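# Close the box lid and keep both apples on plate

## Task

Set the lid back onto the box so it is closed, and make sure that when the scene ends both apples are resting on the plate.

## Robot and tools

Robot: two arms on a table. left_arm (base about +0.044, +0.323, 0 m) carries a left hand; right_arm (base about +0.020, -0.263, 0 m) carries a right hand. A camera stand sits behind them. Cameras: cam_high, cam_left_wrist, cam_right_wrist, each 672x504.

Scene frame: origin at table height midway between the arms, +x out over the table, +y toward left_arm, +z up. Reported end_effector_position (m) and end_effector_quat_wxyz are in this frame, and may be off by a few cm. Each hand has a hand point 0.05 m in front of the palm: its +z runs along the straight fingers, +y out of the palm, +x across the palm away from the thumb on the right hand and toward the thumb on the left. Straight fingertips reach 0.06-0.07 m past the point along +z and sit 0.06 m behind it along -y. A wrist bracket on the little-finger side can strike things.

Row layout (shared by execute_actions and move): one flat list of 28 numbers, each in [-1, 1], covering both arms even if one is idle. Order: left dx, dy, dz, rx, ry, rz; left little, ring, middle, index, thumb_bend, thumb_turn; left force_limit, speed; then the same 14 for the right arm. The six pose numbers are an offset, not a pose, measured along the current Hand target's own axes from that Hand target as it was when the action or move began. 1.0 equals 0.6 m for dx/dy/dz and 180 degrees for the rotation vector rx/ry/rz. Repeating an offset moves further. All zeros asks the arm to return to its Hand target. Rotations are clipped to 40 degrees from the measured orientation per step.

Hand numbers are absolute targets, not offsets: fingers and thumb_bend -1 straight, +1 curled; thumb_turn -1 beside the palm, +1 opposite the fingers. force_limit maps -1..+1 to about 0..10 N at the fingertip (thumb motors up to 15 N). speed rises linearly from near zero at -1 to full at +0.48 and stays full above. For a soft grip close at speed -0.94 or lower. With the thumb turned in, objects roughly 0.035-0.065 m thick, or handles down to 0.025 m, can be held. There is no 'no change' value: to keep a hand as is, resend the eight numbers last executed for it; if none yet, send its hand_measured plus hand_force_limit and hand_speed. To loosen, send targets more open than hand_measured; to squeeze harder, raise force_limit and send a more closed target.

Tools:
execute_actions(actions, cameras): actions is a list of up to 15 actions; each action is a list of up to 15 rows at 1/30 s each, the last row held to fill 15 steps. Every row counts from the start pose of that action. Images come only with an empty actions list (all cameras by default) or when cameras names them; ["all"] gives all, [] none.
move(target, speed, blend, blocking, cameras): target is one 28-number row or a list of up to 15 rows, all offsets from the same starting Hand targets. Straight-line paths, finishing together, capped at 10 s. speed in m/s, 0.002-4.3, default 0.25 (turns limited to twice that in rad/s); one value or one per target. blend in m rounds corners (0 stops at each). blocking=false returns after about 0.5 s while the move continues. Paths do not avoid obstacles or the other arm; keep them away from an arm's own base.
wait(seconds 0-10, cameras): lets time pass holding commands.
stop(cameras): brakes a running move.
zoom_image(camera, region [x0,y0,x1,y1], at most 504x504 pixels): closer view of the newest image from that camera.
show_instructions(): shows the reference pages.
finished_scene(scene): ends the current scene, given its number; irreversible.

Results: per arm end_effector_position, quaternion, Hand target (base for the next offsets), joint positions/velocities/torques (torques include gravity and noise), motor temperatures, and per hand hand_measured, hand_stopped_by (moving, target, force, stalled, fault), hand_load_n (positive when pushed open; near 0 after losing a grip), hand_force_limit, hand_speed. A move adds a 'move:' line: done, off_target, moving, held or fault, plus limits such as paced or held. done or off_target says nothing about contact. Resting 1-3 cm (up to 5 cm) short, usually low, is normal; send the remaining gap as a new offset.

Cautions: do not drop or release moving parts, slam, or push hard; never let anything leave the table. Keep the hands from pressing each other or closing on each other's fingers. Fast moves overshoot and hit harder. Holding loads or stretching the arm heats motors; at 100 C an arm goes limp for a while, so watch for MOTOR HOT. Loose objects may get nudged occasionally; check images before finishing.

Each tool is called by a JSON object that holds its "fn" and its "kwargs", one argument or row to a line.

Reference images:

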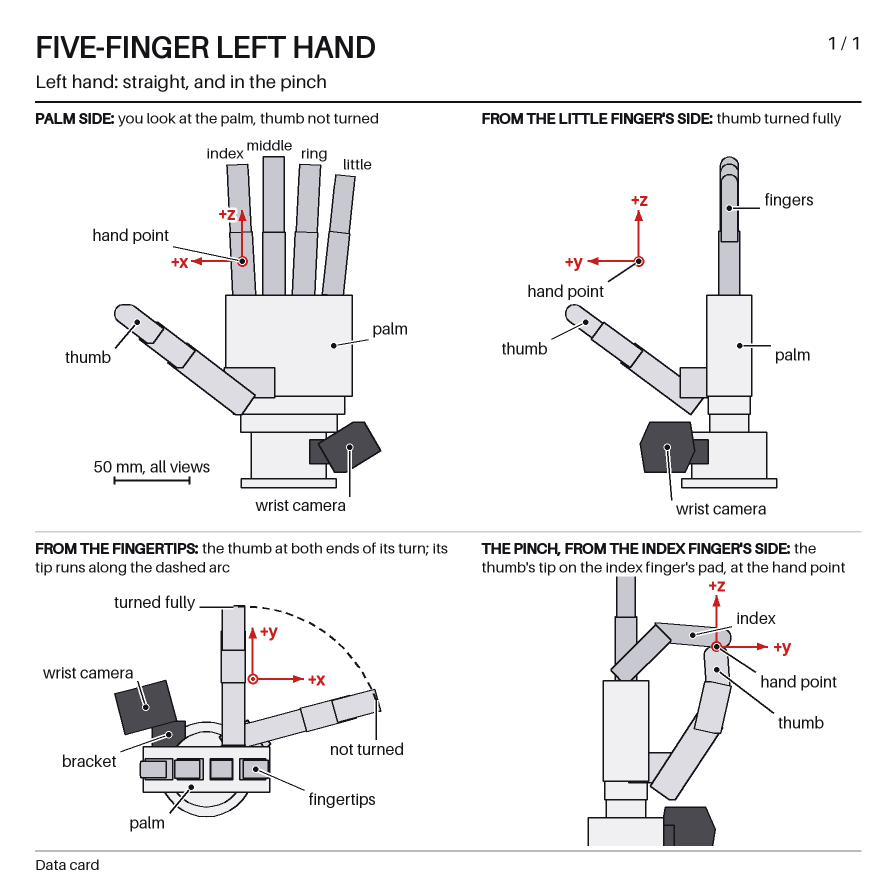

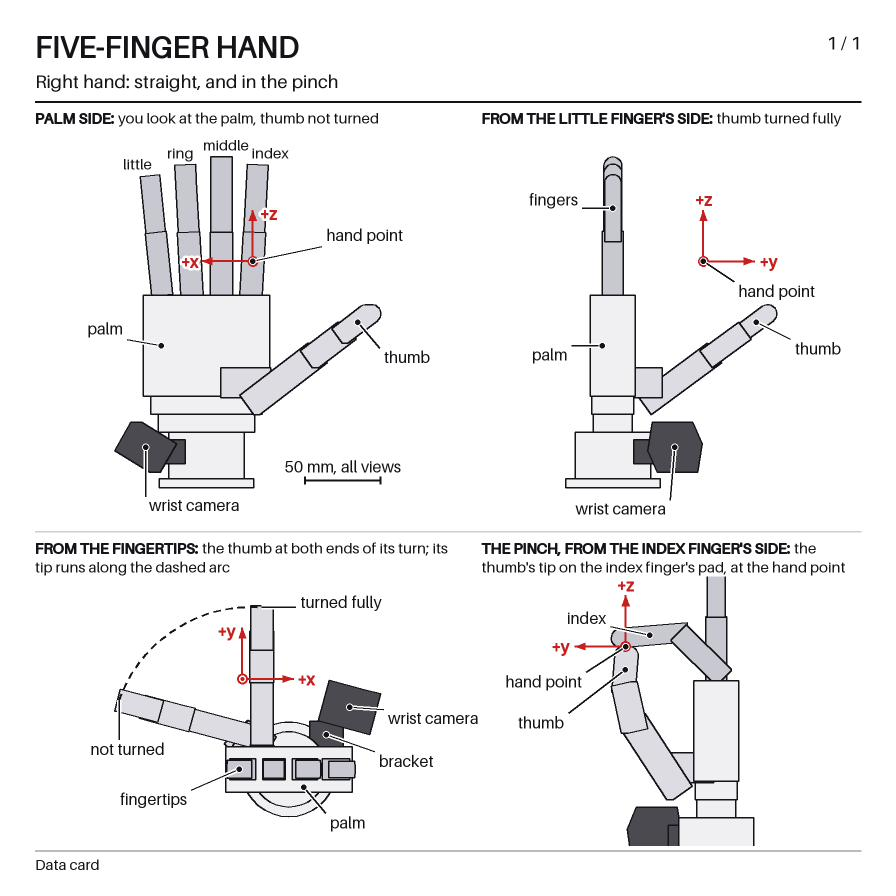

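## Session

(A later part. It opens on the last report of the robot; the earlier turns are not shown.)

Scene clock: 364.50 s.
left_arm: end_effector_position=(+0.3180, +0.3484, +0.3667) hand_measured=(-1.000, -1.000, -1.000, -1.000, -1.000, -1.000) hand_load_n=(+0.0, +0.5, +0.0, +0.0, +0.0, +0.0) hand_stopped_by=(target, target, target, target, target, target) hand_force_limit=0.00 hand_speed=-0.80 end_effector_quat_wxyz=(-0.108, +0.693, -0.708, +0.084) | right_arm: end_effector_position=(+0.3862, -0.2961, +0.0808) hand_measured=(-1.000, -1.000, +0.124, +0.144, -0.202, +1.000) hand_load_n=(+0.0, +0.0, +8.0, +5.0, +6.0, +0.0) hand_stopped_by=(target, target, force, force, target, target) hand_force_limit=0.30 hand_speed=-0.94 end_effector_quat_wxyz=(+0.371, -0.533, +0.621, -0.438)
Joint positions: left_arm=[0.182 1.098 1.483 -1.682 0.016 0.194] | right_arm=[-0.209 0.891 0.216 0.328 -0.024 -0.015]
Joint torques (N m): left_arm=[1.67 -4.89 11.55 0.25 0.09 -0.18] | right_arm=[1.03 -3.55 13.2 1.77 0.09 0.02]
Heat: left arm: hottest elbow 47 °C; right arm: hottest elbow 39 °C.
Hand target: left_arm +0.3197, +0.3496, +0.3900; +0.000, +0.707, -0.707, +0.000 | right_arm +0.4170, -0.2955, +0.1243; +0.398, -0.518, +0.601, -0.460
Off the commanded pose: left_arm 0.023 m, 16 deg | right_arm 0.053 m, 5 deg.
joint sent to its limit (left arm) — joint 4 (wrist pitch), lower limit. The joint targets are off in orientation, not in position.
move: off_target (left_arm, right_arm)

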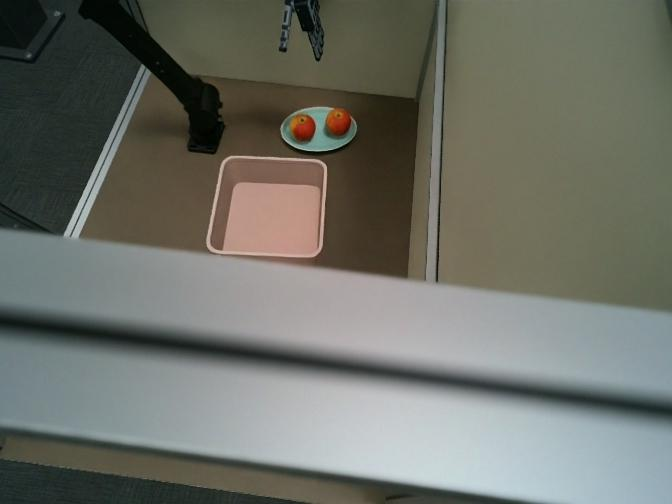

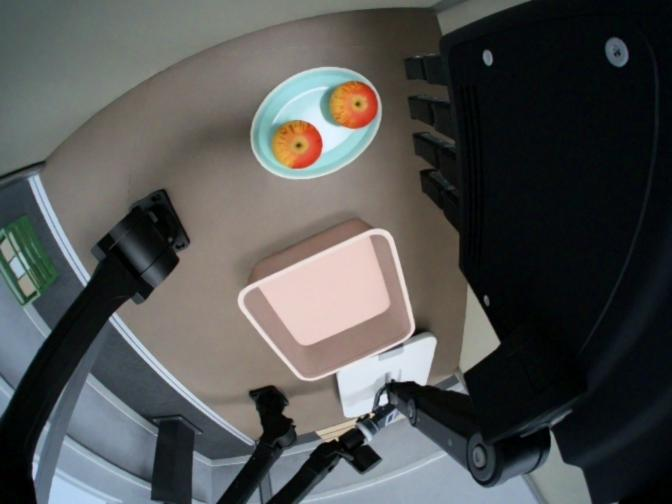

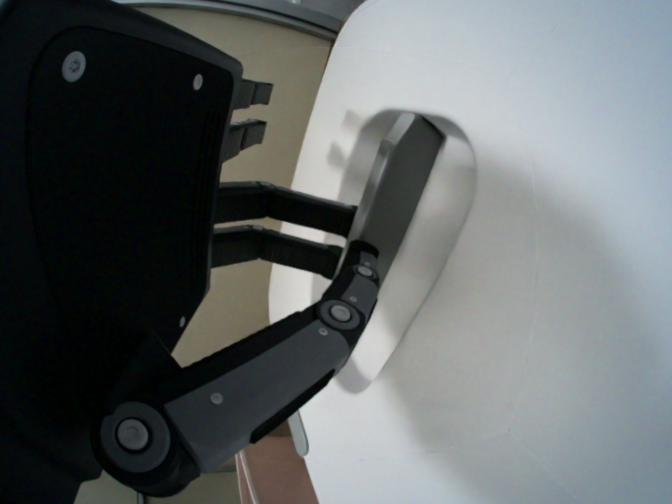

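{"fn": "move", "kwargs": {
  "target": [
    [0,0,0,0,0,0,-1,-1,-1,-1,-1,-1,0,-0.8,0,-0.1852,-0.0497,0,0,0,-1,-1,0.45,0.45,-0.2,1,0.3,-0.94],
    [0,0,0,0,0,0,-1,-1,-1,-1,-1,-1,0,-0.8,-0.6,-0.1295,-0.262,0,-0.0585,-0.0157,-1,-1,0.45,0.45,-0.2,1,0.3,-0.94]
  ],
  "speed": [0.1,0.12],
  "blend": [0.03,0],
  "cameras": ["all"]
}}

{"fn": "zoom_image", "kwargs": {
  "camera": "cam_high",
  "region": [180, 120, 360, 280]
}}

{"fn": "zoom_image", "kwargs": {
  "camera": "cam_left_wrist",
  "region": [210, 200, 450, 400]
}}

Scene clock: 385.13 s.
left_arm: end_effector_position=(+0.3180, +0.3484, +0.3667) hand_measured=(-1.000, -1.000, -1.000, -1.000, -1.000, -1.000) hand_load_n=(+0.0, +0.0, +0.0, +0.0, +0.0, +0.0) hand_stopped_by=(target, target, target, target, target, target) hand_force_limit=0.00 hand_speed=-0.80 end_effector_quat_wxyz=(-0.108, +0.693, -0.708, +0.084) | right_arm: end_effector_position=(+0.3313, +0.0572, +0.1970) hand_measured=(-1.000, -1.000, +0.124, +0.144, -0.202, +1.000) hand_load_n=(+0.0, +0.0, +8.0, +5.5, +5.5, +0.0) hand_stopped_by=(target, target, force, force, target, target) hand_force_limit=0.30 hand_speed=-0.94 end_effector_quat_wxyz=(-0.407, +0.598, -0.540, +0.431)
Joint positions: left_arm=[0.182 1.098 1.483 -1.682 0.016 0.194] | right_arm=[1.085 1.095 0.712 -0.21 1.008 0.438]
Joint torques (N m): left_arm=[1.55 -4.89 11.54 0.27 0.1 -0.18] | right_arm=[0.44 -7.24 14.32 1.21 0.77 0.01]
Heat: left arm: hottest elbow 47 °C; right arm: hottest elbow 41 °C.
Hand target: left_arm +0.3197, +0.3496, +0.3900; +0.000, +0.707, -0.707, +0.000 | right_arm +0.3399, +0.0798, +0.2405; -0.440, +0.573, -0.549, +0.421
Off the commanded pose: left_arm 0.023 m, 16 deg | right_arm 0.050 m, 5 deg.
joint sent to its limit (left arm) — joint 4 (wrist pitch), lower limit. The joint targets are off in orientation, not in position.
move: off_target (left_arm, right_arm)

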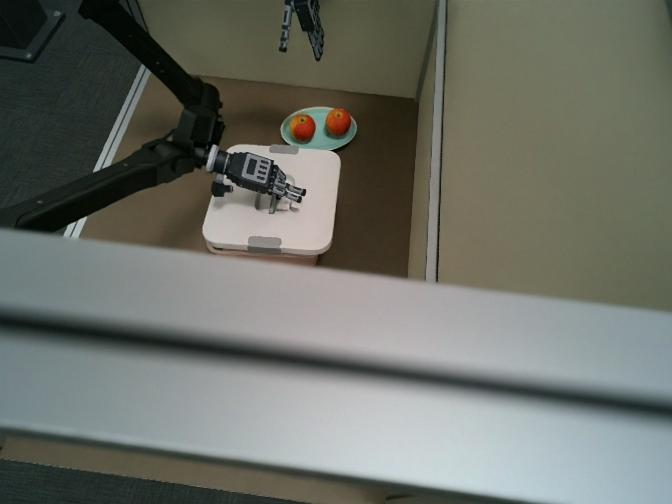

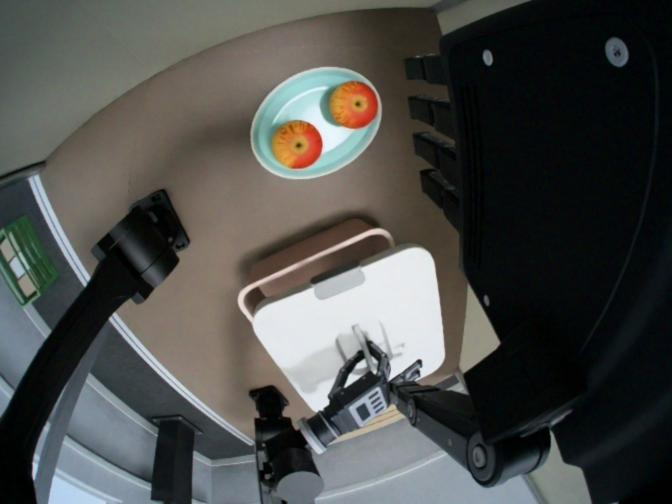

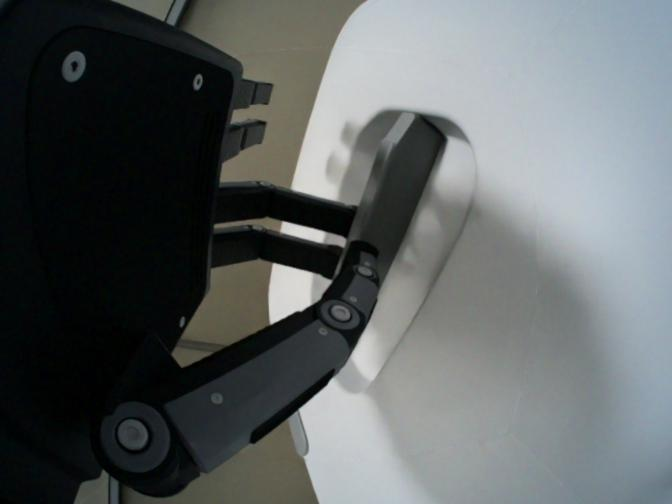

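Scaled by 2.800 from the camera's 672x504 image, which has a finer 960x720 frame.

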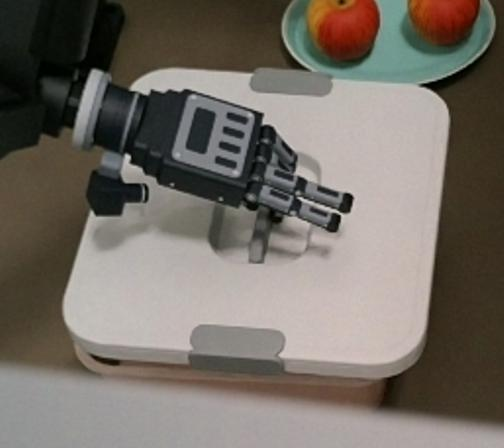

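Scaled by 2.100 from the camera's 672x504 image, which has a finer 960x720 frame.

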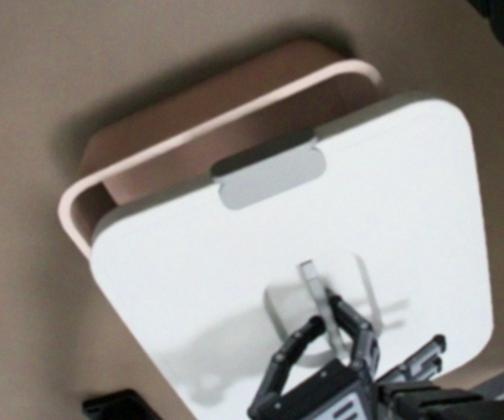

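{"fn": "move", "kwargs": {
  "target": [0,0,0,0,0,0,-1,-1,-1,-1,-1,-1,0,-0.8,-0.0198,0.1268,-0.0032,0,-0.0161,-0.0043,-1,-1,0.45,0.45,-0.2,1,0.3,-0.94],
  "speed": 0.06,
  "cameras": ["cam_high","cam_left_wrist"]
}}

{"fn": "zoom_image", "kwargs": {
  "camera": "cam_high",
  "region": [180, 120, 360, 280]
}}

{"fn": "zoom_image", "kwargs": {
  "camera": "cam_left_wrist",
  "region": [210, 200, 450, 400]
}}

Scene clock: 416.47 s.
left_arm: end_effector_position=(+0.3180, +0.3484, +0.3667) hand_measured=(-1.000, -1.000, -1.000, -1.000, -1.000, -1.000) hand_load_n=(+0.0, +0.0, +0.0, +0.0, +0.0, +0.0) hand_stopped_by=(target, target, target, target, target, target) hand_force_limit=0.00 hand_speed=-0.80 end_effector_quat_wxyz=(-0.108, +0.693, -0.708, +0.084) | right_arm: end_effector_position=(+0.3188, +0.0806, +0.1556) hand_measured=(-1.000, -1.000, +0.124, +0.144, -0.202, +1.000) hand_load_n=(+0.0, +0.0, +8.0, +5.5, +5.5, -0.5) hand_stopped_by=(target, target, force, force, target, target) hand_force_limit=0.30 hand_speed=-0.94 end_effector_quat_wxyz=(-0.429, +0.600, -0.531, +0.417)
Joint positions: left_arm=[0.182 1.098 1.483 -1.682 0.016 0.194] | right_arm=[1.135 1.18 0.638 -0.022 1.011 0.446]
Joint torques (N m): left_arm=[1.38 -4.84 11.51 0.24 0.1 -0.16] | right_arm=[0.97 -7.71 8.51 2.59 0.74 -0.01]
Motor temperatures (°C): left_arm=[26 27 48 25 25 24] | right_arm=[28 27 53 28 24 27]
Heat: left arm: hottest elbow 48 °C; right arm: hottest elbow 53 °C.
Hand target: left_arm +0.3197, +0.3496, +0.3900; +0.000, +0.707, -0.707, +0.000 | right_arm +0.3176, +0.0909, +0.1675; -0.450, +0.587, -0.534, +0.409
Off the commanded pose: left_arm 0.023 m, 16 deg | right_arm 0.016 m, 3 deg.
joint sent to its limit (left arm) — joint 4 (wrist pitch), lower limit. The joint targets are off in orientation, not in position.
move: off_target (left_arm, right_arm)
Images, in order (width x height): cam_high 672x504, cam_left_wrist 672x504.

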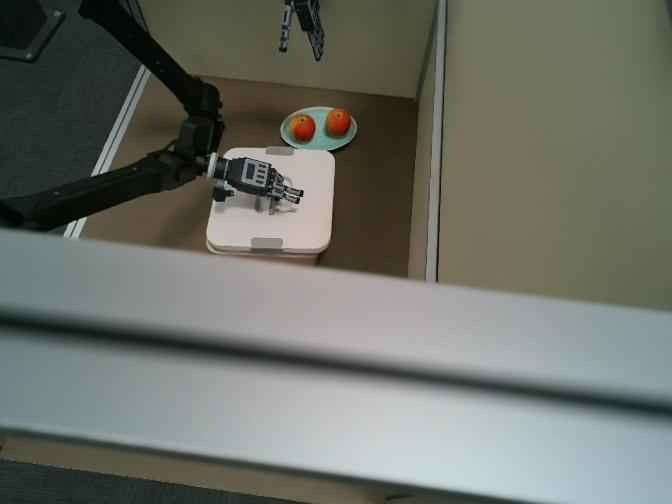

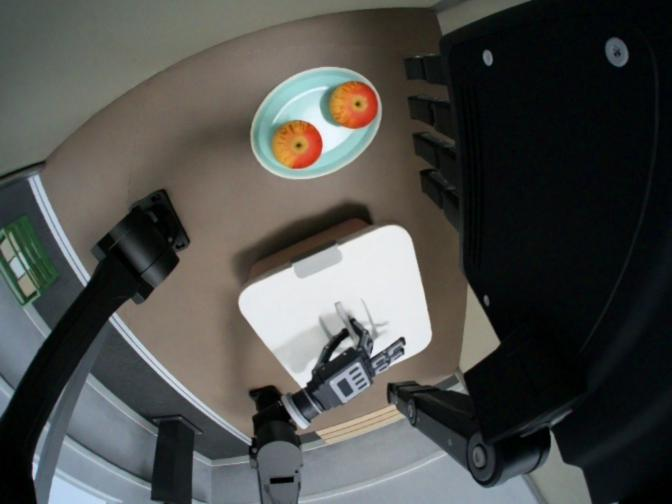

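Scaled by 2.800 from the camera's 672x504 image, which has a finer 960x720 frame.

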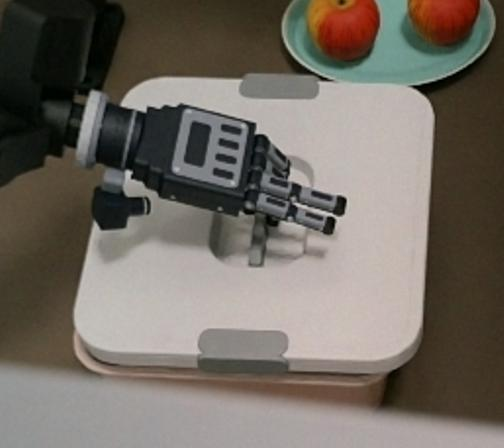

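Scaled by 2.100 from the camera's 672x504 image, which has a finer 960x720 frame.

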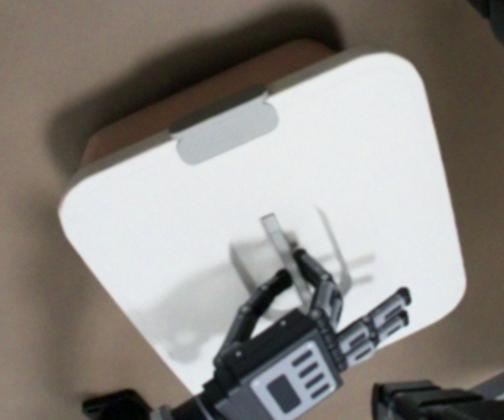

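{"fn": "move", "kwargs": {
  "target": [0,0,0,0,0,0,-1,-1,-1,-1,-1,-1,0,-0.8,0.0317,0.0332,-0.0108,0,-0.0064,-0.0017,-1,-1,0.45,0.45,-0.2,1,0.3,-0.94],
  "speed": 0.04,
  "cameras": ["cam_high","cam_left_wrist"]
}}

{"fn": "zoom_image", "kwargs": {
  "camera": "cam_high",
  "region": [180, 120, 360, 280]
}}

{"fn": "zoom_image", "kwargs": {
  "camera": "cam_left_wrist",
  "region": [210, 200, 450, 400]
}}

Scene clock: 467.10 s.
left_arm: end_effector_position=(+0.3180, +0.3484, +0.3667) hand_measured=(-1.000, -1.000, -1.000, -1.000, -1.000, -1.000) hand_load_n=(+0.0, +0.0, +0.0, +0.0, +0.0, -0.5) hand_stopped_by=(target, target, target, target, target, target) hand_force_limit=0.00 hand_speed=-0.80 end_effector_quat_wxyz=(-0.108, +0.693, -0.708, +0.084) | right_arm: end_effector_position=(+0.3088, +0.0642, +0.1347) hand_measured=(-1.000, -1.000, +0.124, +0.144, -0.202, +1.000) hand_load_n=(+0.0, +0.0, +6.0, +6.0, +5.0, +0.0) hand_stopped_by=(target, target, force, force, target, target) hand_force_limit=0.30 hand_speed=-0.94 end_effector_quat_wxyz=(-0.434, +0.603, -0.529, +0.409)
Joint positions: left_arm=[0.182 1.098 1.483 -1.682 0.016 0.194] | right_arm=[1.135 1.153 0.552 0.046 0.993 0.443]
Joint torques (N m): left_arm=[1.73 -4.78 11.55 0.23 0.1 -0.18] | right_arm=[0.62 -8.35 8.02 2.54 0.59 -0.23]
Motor temperatures (°C): left_arm=[26 27 48 25 25 24] | right_arm=[28 28 47 28 24 27]
Heat: left arm: hottest elbow 48 °C; right arm: hottest elbow 47 °C.
Hand target: left_arm +0.3197, +0.3496, +0.3900; +0.000, +0.707, -0.707, +0.000 | right_arm +0.3081, +0.0709, +0.1498; -0.455, +0.593, -0.528, +0.404
Off the commanded pose: left_arm 0.023 m, 16 deg | right_arm 0.017 m, 3 deg.
joint sent to its limit (left arm) — joint 4 (wrist pitch), lower limit. The joint targets are off in orientation, not in position.
move: off_target (left_arm, right_arm)
Images, in order (width x height): cam_high 672x504, cam_left_wrist 672x504.

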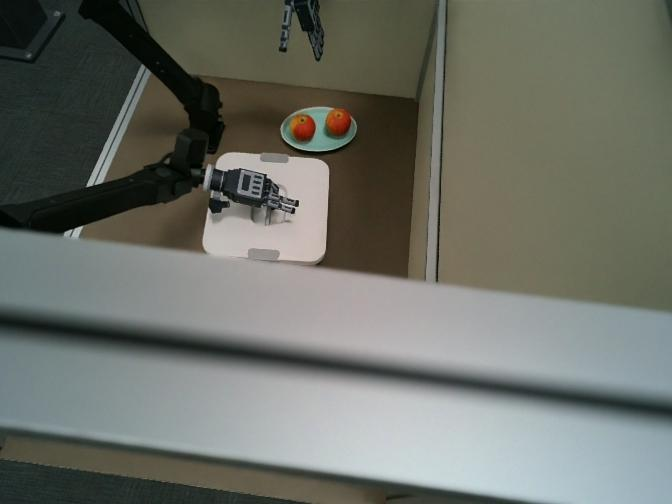

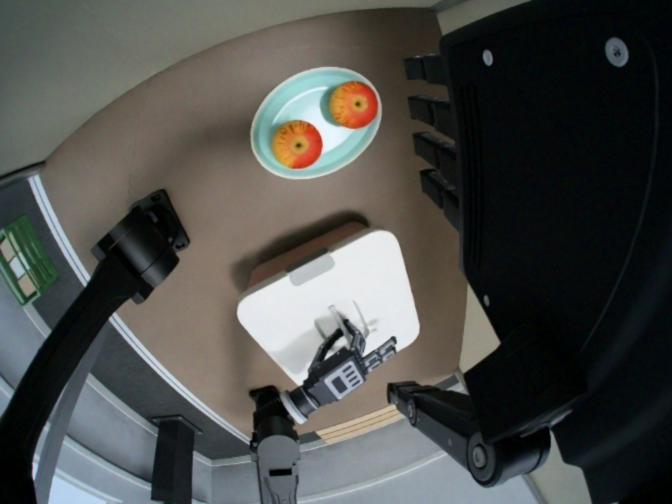

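Scaled by 2.800 from the camera's 672x504 image, which has a finer 960x720 frame.

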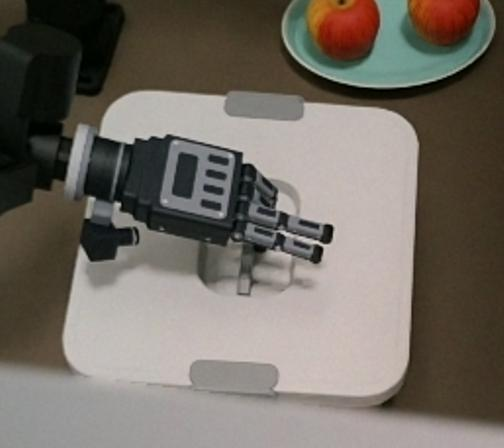

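Scaled by 2.100 from the camera's 672x504 image, which has a finer 960x720 frame.

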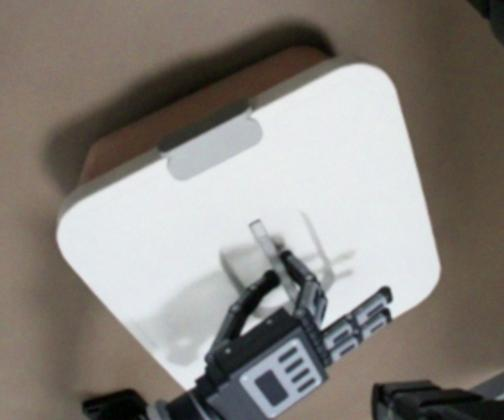

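{"fn": "move", "kwargs": {
  "target": [0,0,0,0,0,0,-1,-1,-1,-1,-1,-1,0,-0.8,0,0.0242,0.0065,0,0,0,-1,-1,0.45,0.45,-0.2,1,0.3,-0.94],
  "speed": 0.03,
  "cameras": ["cam_high","cam_left_wrist","cam_right_wrist"]
}}

{"fn": "zoom_image", "kwargs": {
  "camera": "cam_high",
  "region": [180, 120, 360, 280]
}}

{"fn": "zoom_image", "kwargs": {
  "camera": "cam_left_wrist",
  "region": [210, 200, 450, 400]
}}

Scene clock: 492.67 s.
left_arm: end_effector_position=(+0.3180, +0.3484, +0.3667) hand_measured=(-1.000, -1.000, -1.000, -1.000, -1.000, -1.000) hand_load_n=(-0.5, +0.0, -0.5, +0.0, +0.0, +0.0) hand_stopped_by=(target, target, target, target, target, target) hand_force_limit=0.00 hand_speed=-0.80 end_effector_quat_wxyz=(-0.108, +0.693, -0.708, +0.084) | right_arm: end_effector_position=(+0.3098, +0.0652, +0.1339) hand_measured=(-1.000, -1.000, +0.124, +0.144, -0.202, +1.000) hand_load_n=(+0.0, +0.0, +6.0, +6.0, +4.5, -0.5) hand_stopped_by=(target, target, force, force, target, target) hand_force_limit=0.30 hand_speed=-0.94 end_effector_quat_wxyz=(-0.446, +0.595, -0.530, +0.407)
Joint positions: left_arm=[0.182 1.098 1.483 -1.682 0.016 0.194] | right_arm=[1.135 1.157 0.533 0.105 0.995 0.434]
Joint torques (N m): left_arm=[1.32 -4.89 11.45 0.24 0.09 -0.17] | right_arm=[0.62 -5.71 7.58 2.54 0.48 -0.11]
Heat: left arm: hottest elbow 49 °C; right arm: hottest elbow 43 °C.
Hand target: left_arm +0.3197, +0.3496, +0.3900; +0.000, +0.707, -0.707, +0.000 | right_arm +0.3081, +0.0709, +0.1350; -0.455, +0.593, -0.528, +0.404
Off the commanded pose: left_arm 0.023 m, 16 deg | right_arm 0.006 m, 1 deg.
joint sent to its limit (left arm) — joint 4 (wrist pitch), lower limit. The joint targets are off in orientation, not in position.
move: off_target (left_arm)

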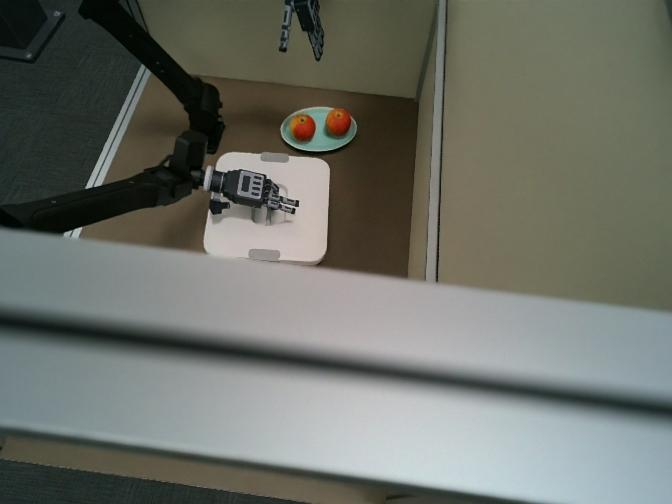

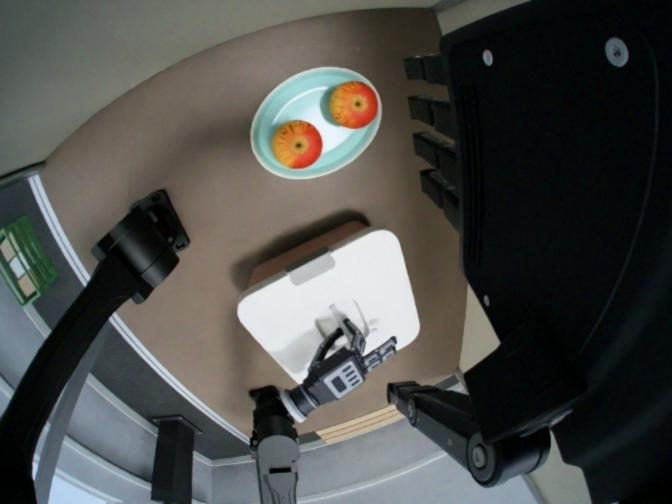

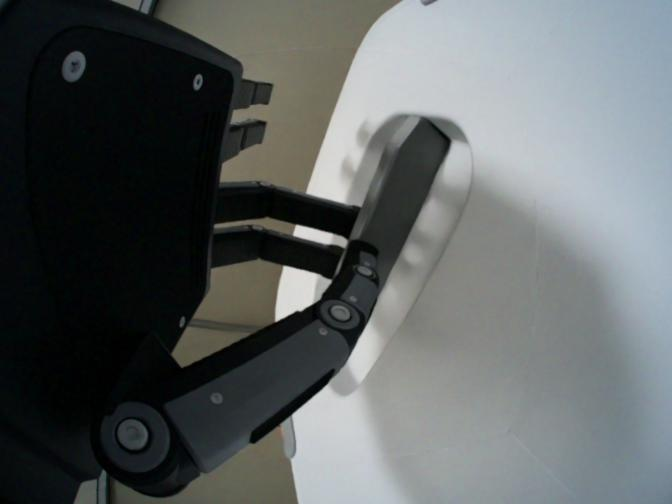

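Scaled by 2.800 from the camera's 672x504 image, which has a finer 960x720 frame.

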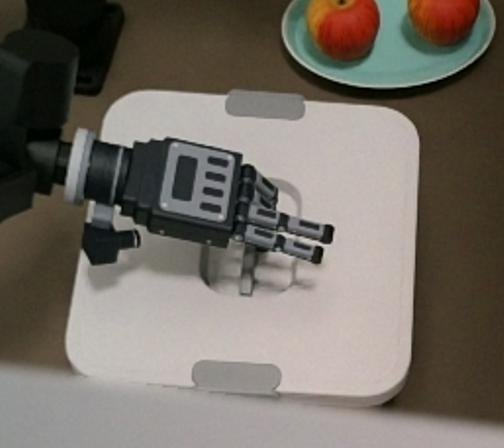

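Scaled by 2.100 from the camera's 672x504 image, which has a finer 960x720 frame.

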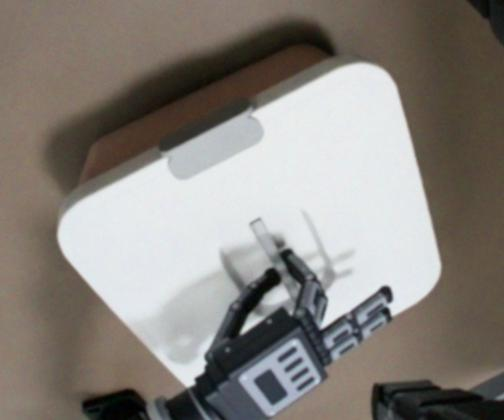

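{"fn": "move", "kwargs": {
  "target": [0,0,0,0,0,0,-1,-1,-1,-1,-1,-1,0,-0.8,0,0.0194,0.0052,0,0,0,-1,-1,0.45,0.45,-0.2,1,0.3,-0.94],
  "speed": 0.03,
  "cameras": ["cam_high","cam_left_wrist","cam_right_wrist"]
}}

{"fn": "zoom_image", "kwargs": {
  "camera": "cam_high",
  "region": [190, 140, 350, 270]
}}

{"fn": "zoom_image", "kwargs": {
  "camera": "cam_left_wrist",
  "region": [210, 200, 450, 400]
}}

Scene clock: 503.60 s.
left_arm: end_effector_position=(+0.3180, +0.3484, +0.3667) hand_measured=(-1.000, -1.000, -1.000, -1.000, -1.000, -1.000) hand_load_n=(+0.0, +0.0, +0.0, +0.0, +0.0, +0.0) hand_stopped_by=(target, target, target, target, target, target) hand_force_limit=0.00 hand_speed=-0.80 end_effector_quat_wxyz=(-0.108, +0.693, -0.708, +0.084) | right_arm: end_effector_position=(+0.3123, +0.0687, +0.1336) hand_measured=(-1.000, -1.000, +0.124, +0.144, -0.202, +1.000) hand_load_n=(+0.0, +0.0, +5.5, +5.5, +4.0, -1.0) hand_stopped_by=(target, target, force, force, target, target) hand_force_limit=0.30 hand_speed=-0.94 end_effector_quat_wxyz=(-0.457, +0.585, -0.533, +0.406)
Joint positions: left_arm=[0.182 1.098 1.483 -1.682 0.016 0.194] | right_arm=[1.135 1.174 0.525 0.163 1.001 0.431]
Joint torques (N m): left_arm=[1.49 -4.89 11.58 0.18 0.1 -0.17] | right_arm=[0.62 -4.84 6.76 2.15 0.19 -0.1]
Heat: left arm: hottest elbow 49 °C; right arm: hottest elbow 43 °C.
Hand target: left_arm +0.3197, +0.3496, +0.3900; +0.000, +0.707, -0.707, +0.000 | right_arm +0.3081, +0.0709, +0.1229; -0.455, +0.593, -0.528, +0.404
Off the commanded pose: left_arm 0.023 m, 16 deg | right_arm 0.012 m, 1 deg.
joint sent to its limit (left arm) — joint 4 (wrist pitch), lower limit. The joint targets are off in orientation, not in position.
move: off_target (left_arm, right_arm)

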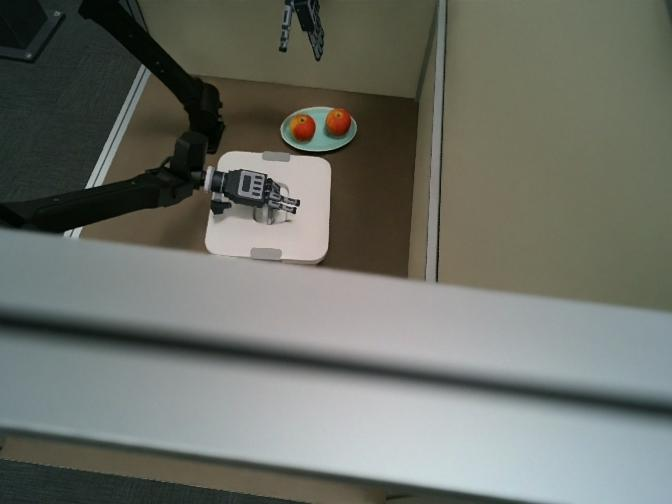

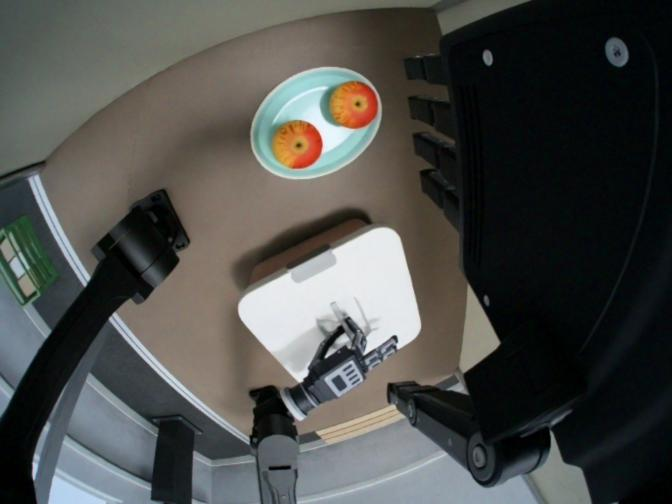

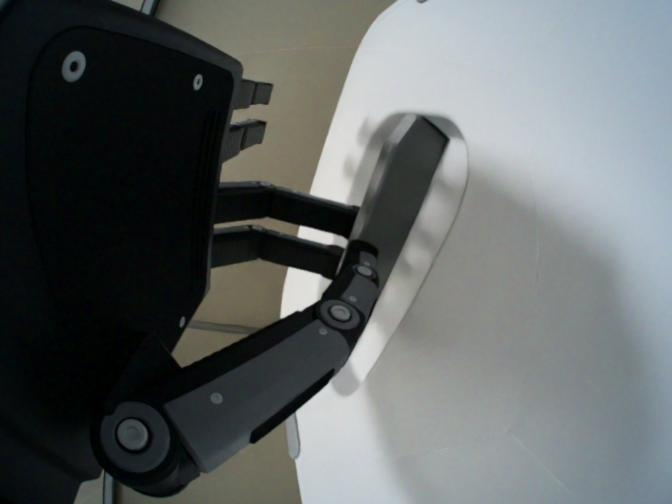

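Scaled by 3.150 from the camera's 672x504 image, which has a finer 960x720 frame.

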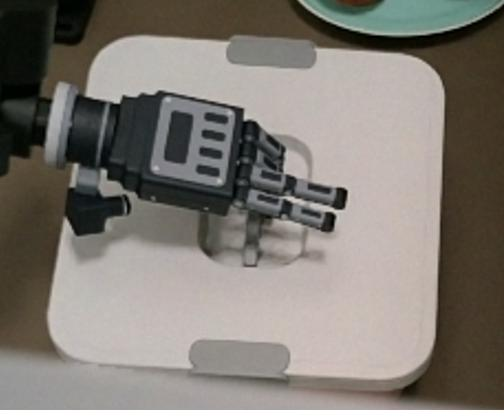

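Scaled by 2.100 from the camera's 672x504 image, which has a finer 960x720 frame.

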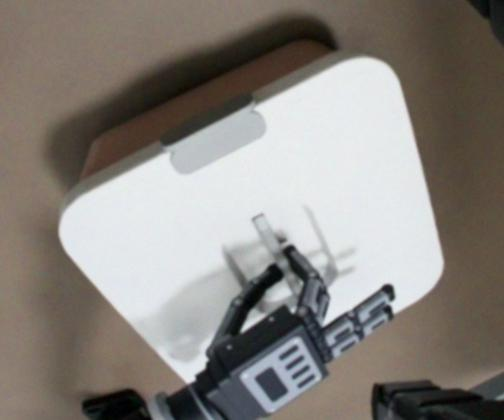

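{"fn": "zoom_image", "kwargs": {
  "camera": "cam_high",
  "region": [195, 225, 345, 275]
}}

{"fn": "zoom_image", "kwargs": {
  "camera": "cam_left_wrist",
  "region": [225, 210, 405, 320]
}}

Scaled by 3.360 from the camera's 672x504 image, which has a finer 960x720 frame.

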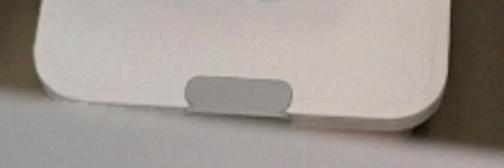

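Scaled by 2.800 from the camera's 672x504 image, which has a finer 960x720 frame.

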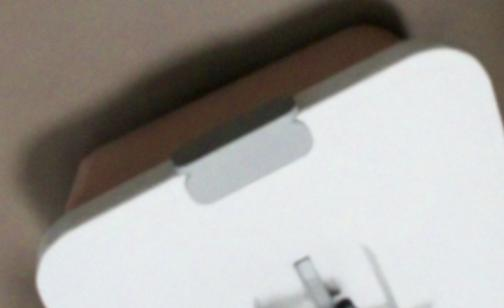

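{"fn": "move", "kwargs": {
  "target": [0,0,0,0,0,0,-1,-1,-1,-1,-1,-1,0,-0.8,0.005,0,0,0,0.0064,0.0017,-1,-1,0.45,0.45,-0.2,1,0.3,-0.94],
  "speed": 0.03,
  "cameras": ["cam_high","cam_left_wrist"]
}}

{"fn": "zoom_image", "kwargs": {
  "camera": "cam_left_wrist",
  "region": [210, 200, 450, 400]
}}

Scene clock: 564.57 s.
left_arm: end_effector_position=(+0.3180, +0.3484, +0.3667) hand_measured=(-1.000, -1.000, -1.000, -1.000, -1.000, -1.000) hand_load_n=(+0.0, +0.0, +0.0, +0.0, +0.0, +0.0) hand_stopped_by=(target, target, target, target, target, target) hand_force_limit=0.00 hand_speed=-0.80 end_effector_quat_wxyz=(-0.108, +0.693, -0.708, +0.084) | right_arm: end_effector_position=(+0.3129, +0.0677, +0.1336) hand_measured=(-1.000, -1.000, +0.124, +0.144, -0.202, +1.000) hand_load_n=(+0.0, +0.0, +7.0, +4.0, +4.5, -1.0) hand_stopped_by=(target, target, force, force, target, target) hand_force_limit=0.30 hand_speed=-0.94 end_effector_quat_wxyz=(-0.457, +0.579, -0.537, +0.409)
Joint positions: left_arm=[0.182 1.098 1.483 -1.682 0.016 0.194] | right_arm=[1.137 1.177 0.525 0.163 1.014 0.442]
Joint torques (N m): left_arm=[1.44 -4.84 11.59 0.18 0.09 -0.17] | right_arm=[0.67 -5.13 6.98 1.44 0.51 -0.04]
Motor temperatures (°C): left_arm=[26 27 49 25 25 24] | right_arm=[28 27 39 28 24 27]
Heat: left arm: hottest elbow 49 °C; right arm: hottest elbow 39 °C.
Hand target: left_arm +0.3197, +0.3496, +0.3900; +0.000, +0.707, -0.707, +0.000 | right_arm +0.3085, +0.0678, +0.1229; -0.450, +0.587, -0.534, +0.409
Off the commanded pose: left_arm 0.023 m, 16 deg | right_arm 0.012 m, 1 deg.
joint sent to its limit (left arm) — joint 4 (wrist pitch), lower limit. The joint targets are off in orientation, not in position.
move: off_target (left_arm, right_arm)
Images, in order (width x height): cam_high 672x504, cam_left_wrist 672x504.

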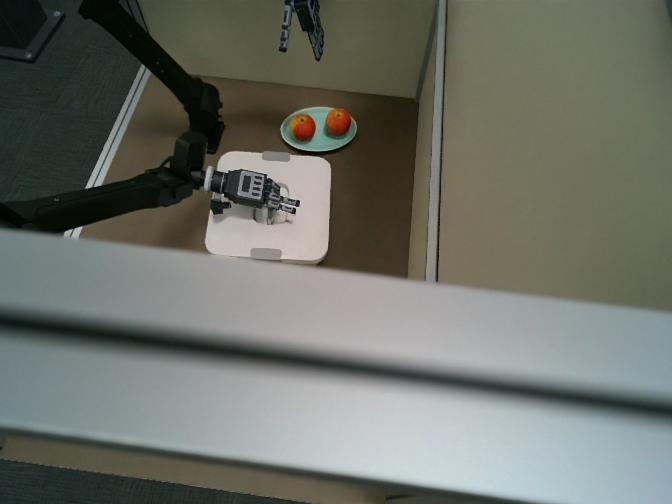

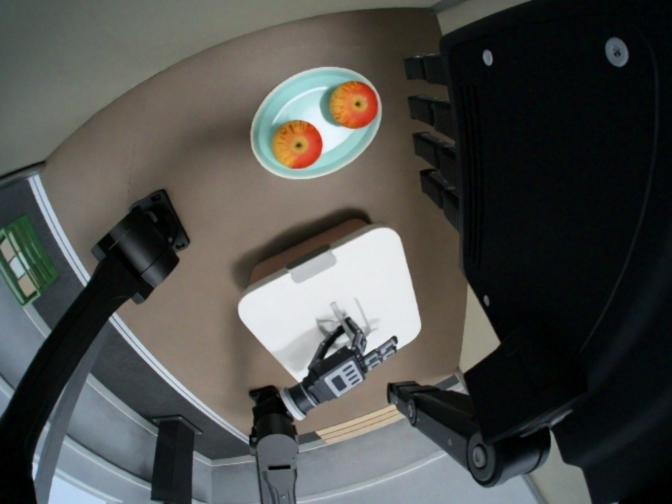

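Scaled by 2.100 from the camera's 672x504 image, which has a finer 960x720 frame.

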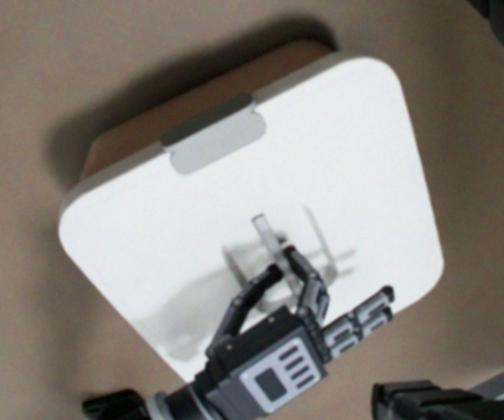

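{"fn": "move", "kwargs": {
  "target": [0,0,0,0,0,0,-1,-1,-1,-1,-1,-1,0,-0.8,0.0198,-0.0124,-0.0053,0,0,0,-1,-1,0.45,0.45,-0.2,1,0.3,-0.94],
  "speed": 0.03,
  "cameras": ["cam_high","cam_left_wrist"]
}}

{"fn": "zoom_image", "kwargs": {
  "camera": "cam_left_wrist",
  "region": [210, 200, 450, 400]
}}

{"fn": "zoom_image", "kwargs": {
  "camera": "cam_high",
  "region": [190, 140, 350, 270]
}}

Scene clock: 572.43 s.
left_arm: end_effector_position=(+0.3180, +0.3484, +0.3667) hand_measured=(-1.000, -1.000, -1.000, -1.000, -1.000, -1.000) hand_load_n=(+0.0, +0.0, +0.0, +0.0, +0.0, +0.0) hand_stopped_by=(target, target, target, target, target, target) hand_force_limit=0.00 hand_speed=-0.80 end_effector_quat_wxyz=(-0.108, +0.693, -0.708, +0.084) | right_arm: end_effector_position=(+0.3090, +0.0627, +0.1338) hand_measured=(-1.000, -1.000, +0.124, +0.144, -0.202, +1.000) hand_load_n=(+0.0, +0.0, +6.0, +5.0, +5.0, +0.0) hand_stopped_by=(target, target, force, force, target, target) hand_force_limit=0.30 hand_speed=-0.94 end_effector_quat_wxyz=(-0.458, +0.583, -0.536, +0.404)
Joint positions: left_arm=[0.182 1.098 1.483 -1.682 0.016 0.194] | right_arm=[1.137 1.151 0.509 0.152 1.003 0.443]
Joint torques (N m): left_arm=[1.67 -4.72 11.56 0.24 0.09 -0.18] | right_arm=[-0.73 -7 7.09 0.9 0.41 -0.14]
Heat: left arm: hottest elbow 49 °C; right arm: hottest elbow 38 °C.
Hand target: left_arm +0.3197, +0.3496, +0.3900; +0.000, +0.707, -0.707, +0.000 | right_arm +0.3085, +0.0558, +0.1308; -0.450, +0.587, -0.534, +0.409
Off the commanded pose: left_arm 0.023 m, 16 deg | right_arm 0.007 m, 1 deg.
joint sent to its limit (left arm) — joint 4 (wrist pitch), lower limit. The joint targets are off in orientation, not in position.
move: off_target (left_arm)
Images, in order (width x height): cam_high 672x504, cam_left_wrist 672x504.

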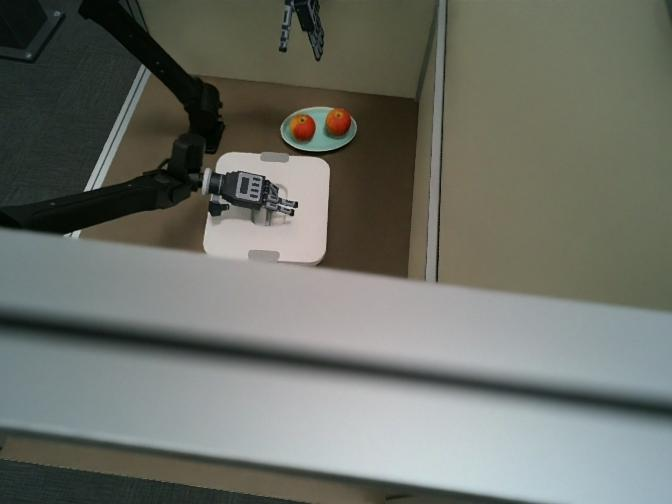

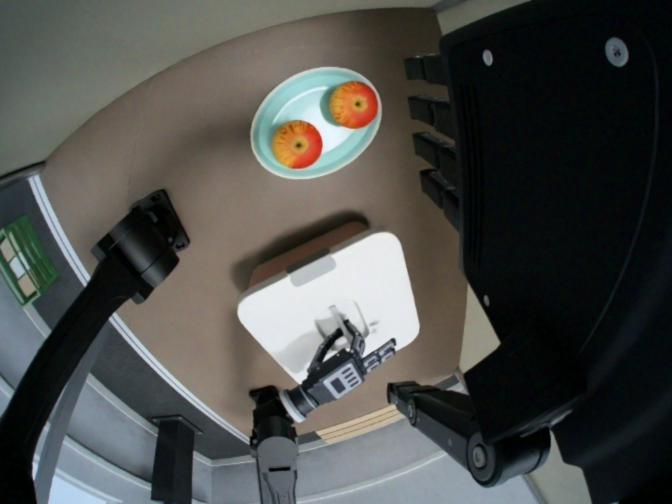

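Scaled by 2.100 from the camera's 672x504 image, which has a finer 960x720 frame.

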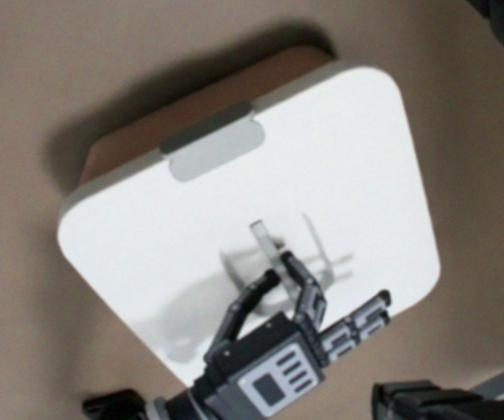

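Scaled by 3.150 from the camera's 672x504 image, which has a finer 960x720 frame.

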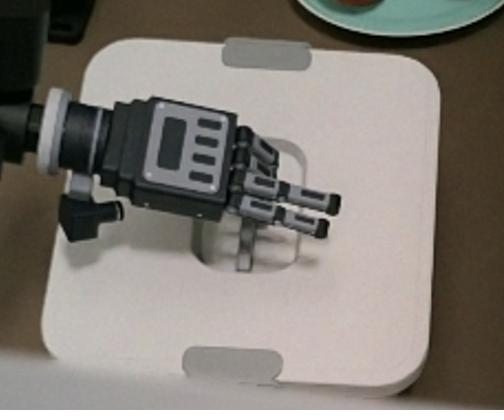

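{"fn": "move", "kwargs": {
  "target": [0,0,0,0,0,0,-1,-1,-1,-1,-1,-1,0,-0.8,0.0166,-0.0044,-0.0028,0,0,0,-1,-1,0.45,0.45,-0.2,1,0.3,-0.94],
  "speed": 0.03,
  "cameras": []
}}

Scene clock: 577.93 s.
left_arm: end_effector_position=(+0.3180, +0.3484, +0.3667) hand_measured=(-1.000, -1.000, -1.000, -1.000, -1.000, -1.000) hand_load_n=(+0.0, +0.0, +0.0, +0.0, +0.0, +0.0) hand_stopped_by=(target, target, target, target, target, target) hand_force_limit=0.00 hand_speed=-0.80 end_effector_quat_wxyz=(-0.108, +0.693, -0.708, +0.084) | right_arm: end_effector_position=(+0.3047, +0.0553, +0.1338) hand_measured=(-1.000, -1.000, +0.124, +0.144, -0.202, +1.000) hand_load_n=(+0.0, +0.0, +5.5, +5.5, +6.0, +0.5) hand_stopped_by=(target, target, force, force, target, target) hand_force_limit=0.30 hand_speed=-0.94 end_effector_quat_wxyz=(-0.459, +0.586, -0.534, +0.401)
Joint positions: left_arm=[0.182 1.098 1.483 -1.682 0.016 0.194] | right_arm=[1.135 1.116 0.488 0.139 0.99 0.44]
Joint torques (N m): left_arm=[1.61 -4.78 11.56 0.23 0.1 -0.17] | right_arm=[-1.73 -6.83 7.36 0.99 0.46 -0.22]
Heat: left arm: hottest elbow 49 °C; right arm: hottest elbow 39 °C.
Hand target: left_arm +0.3197, +0.3496, +0.3900; +0.000, +0.707, -0.707, +0.000 | right_arm +0.3085, +0.0459, +0.1338; -0.450, +0.587, -0.534, +0.409
Off the commanded pose: left_arm 0.023 m, 16 deg | right_arm 0.010 m, 1 deg.
joint sent to its limit (left arm) — joint 4 (wrist pitch), lower limit. The joint targets are off in orientation, not in position.
move: off_target (left_arm)
No camera images: "cameras" was empty.

{"fn": "wait", "kwargs": {
  "seconds": 0.1,
  "cameras": ["cam_left_wrist","cam_high"]
}}

{"fn": "zoom_image", "kwargs": {
  "camera": "cam_left_wrist",
  "region": [225, 205, 425, 325]
}}

{"fn": "zoom_image", "kwargs": {
  "camera": "cam_high",
  "region": [190, 140, 350, 270]
}}

Scene clock: 599.93 s.
left_arm: end_effector_position=(+0.3180, +0.3484, +0.3667) hand_measured=(-1.000, -1.000, -1.000, -1.000, -1.000, -1.000) hand_load_n=(-0.5, +0.0, +0.0, +0.0, +0.0, -0.5) hand_stopped_by=(target, target, target, target, target, target) hand_force_limit=0.00 hand_speed=-0.80 end_effector_quat_wxyz=(-0.108, +0.693, -0.708, +0.084) | right_arm: end_effector_position=(+0.3047, +0.0553, +0.1338) hand_measured=(-1.000, -1.000, +0.124, +0.144, -0.202, +1.000) hand_load_n=(+0.0, +0.0, +5.5, +5.5, +5.5, +0.0) hand_stopped_by=(target, target, force, force, target, target) hand_force_limit=0.30 hand_speed=-0.94 end_effector_quat_wxyz=(-0.459, +0.586, -0.534, +0.401)
Joint positions: left_arm=[0.182 1.098 1.483 -1.682 0.016 0.194] | right_arm=[1.135 1.116 0.488 0.139 0.99 0.44]
Joint torques (N m): left_arm=[1.55 -4.84 11.58 0.31 0.09 -0.17] | right_arm=[-1.73 -6.83 7.36 1.01 0.46 -0.22]
Heat: left arm: hottest elbow 50 °C; right arm: hottest elbow 39 °C.
Hand target: left_arm +0.3197, +0.3496, +0.3900; +0.000, +0.707, -0.707, +0.000 | right_arm +0.3085, +0.0459, +0.1338; -0.450, +0.587, -0.534, +0.409
Off the commanded pose: left_arm 0.023 m, 16 deg | right_arm 0.010 m, 1 deg.
wait: 0.10 s; at rest from the start
Images, in order (width x height): cam_high 672x504, cam_left_wrist 672x504.

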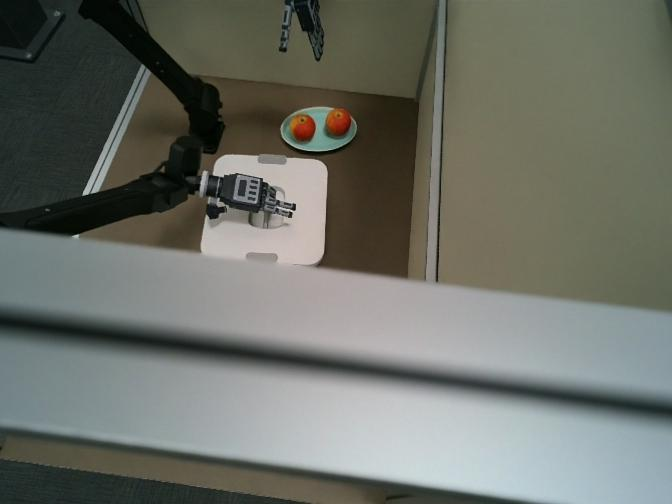

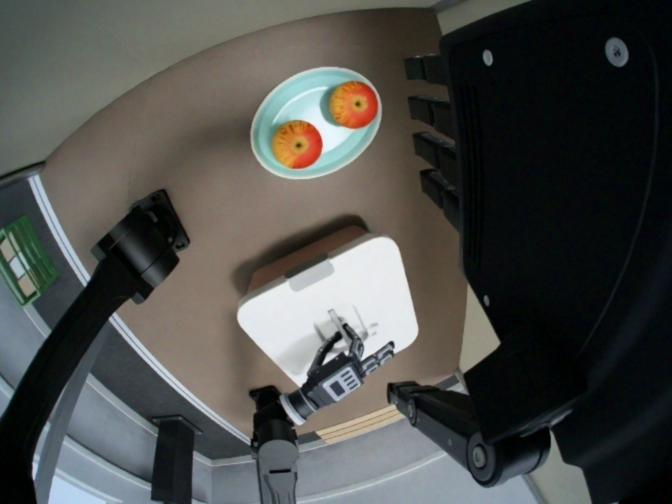

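Scaled by 2.520 from the camera's 672x504 image, which has a finer 960x720 frame.

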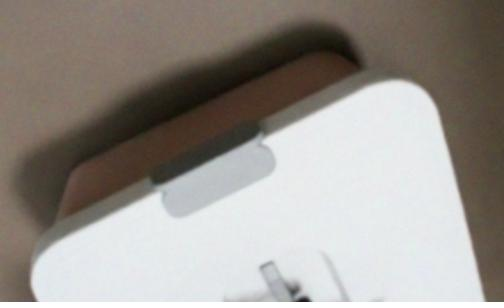

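Scaled by 3.150 from the camera's 672x504 image, which has a finer 960x720 frame.

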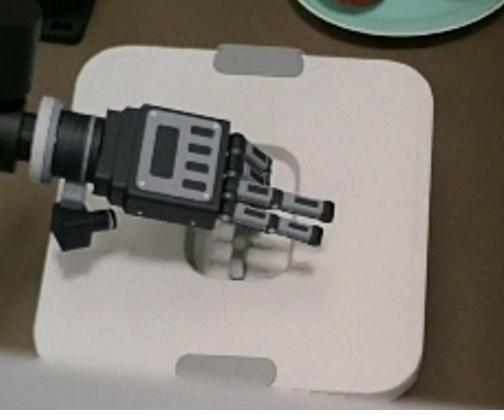

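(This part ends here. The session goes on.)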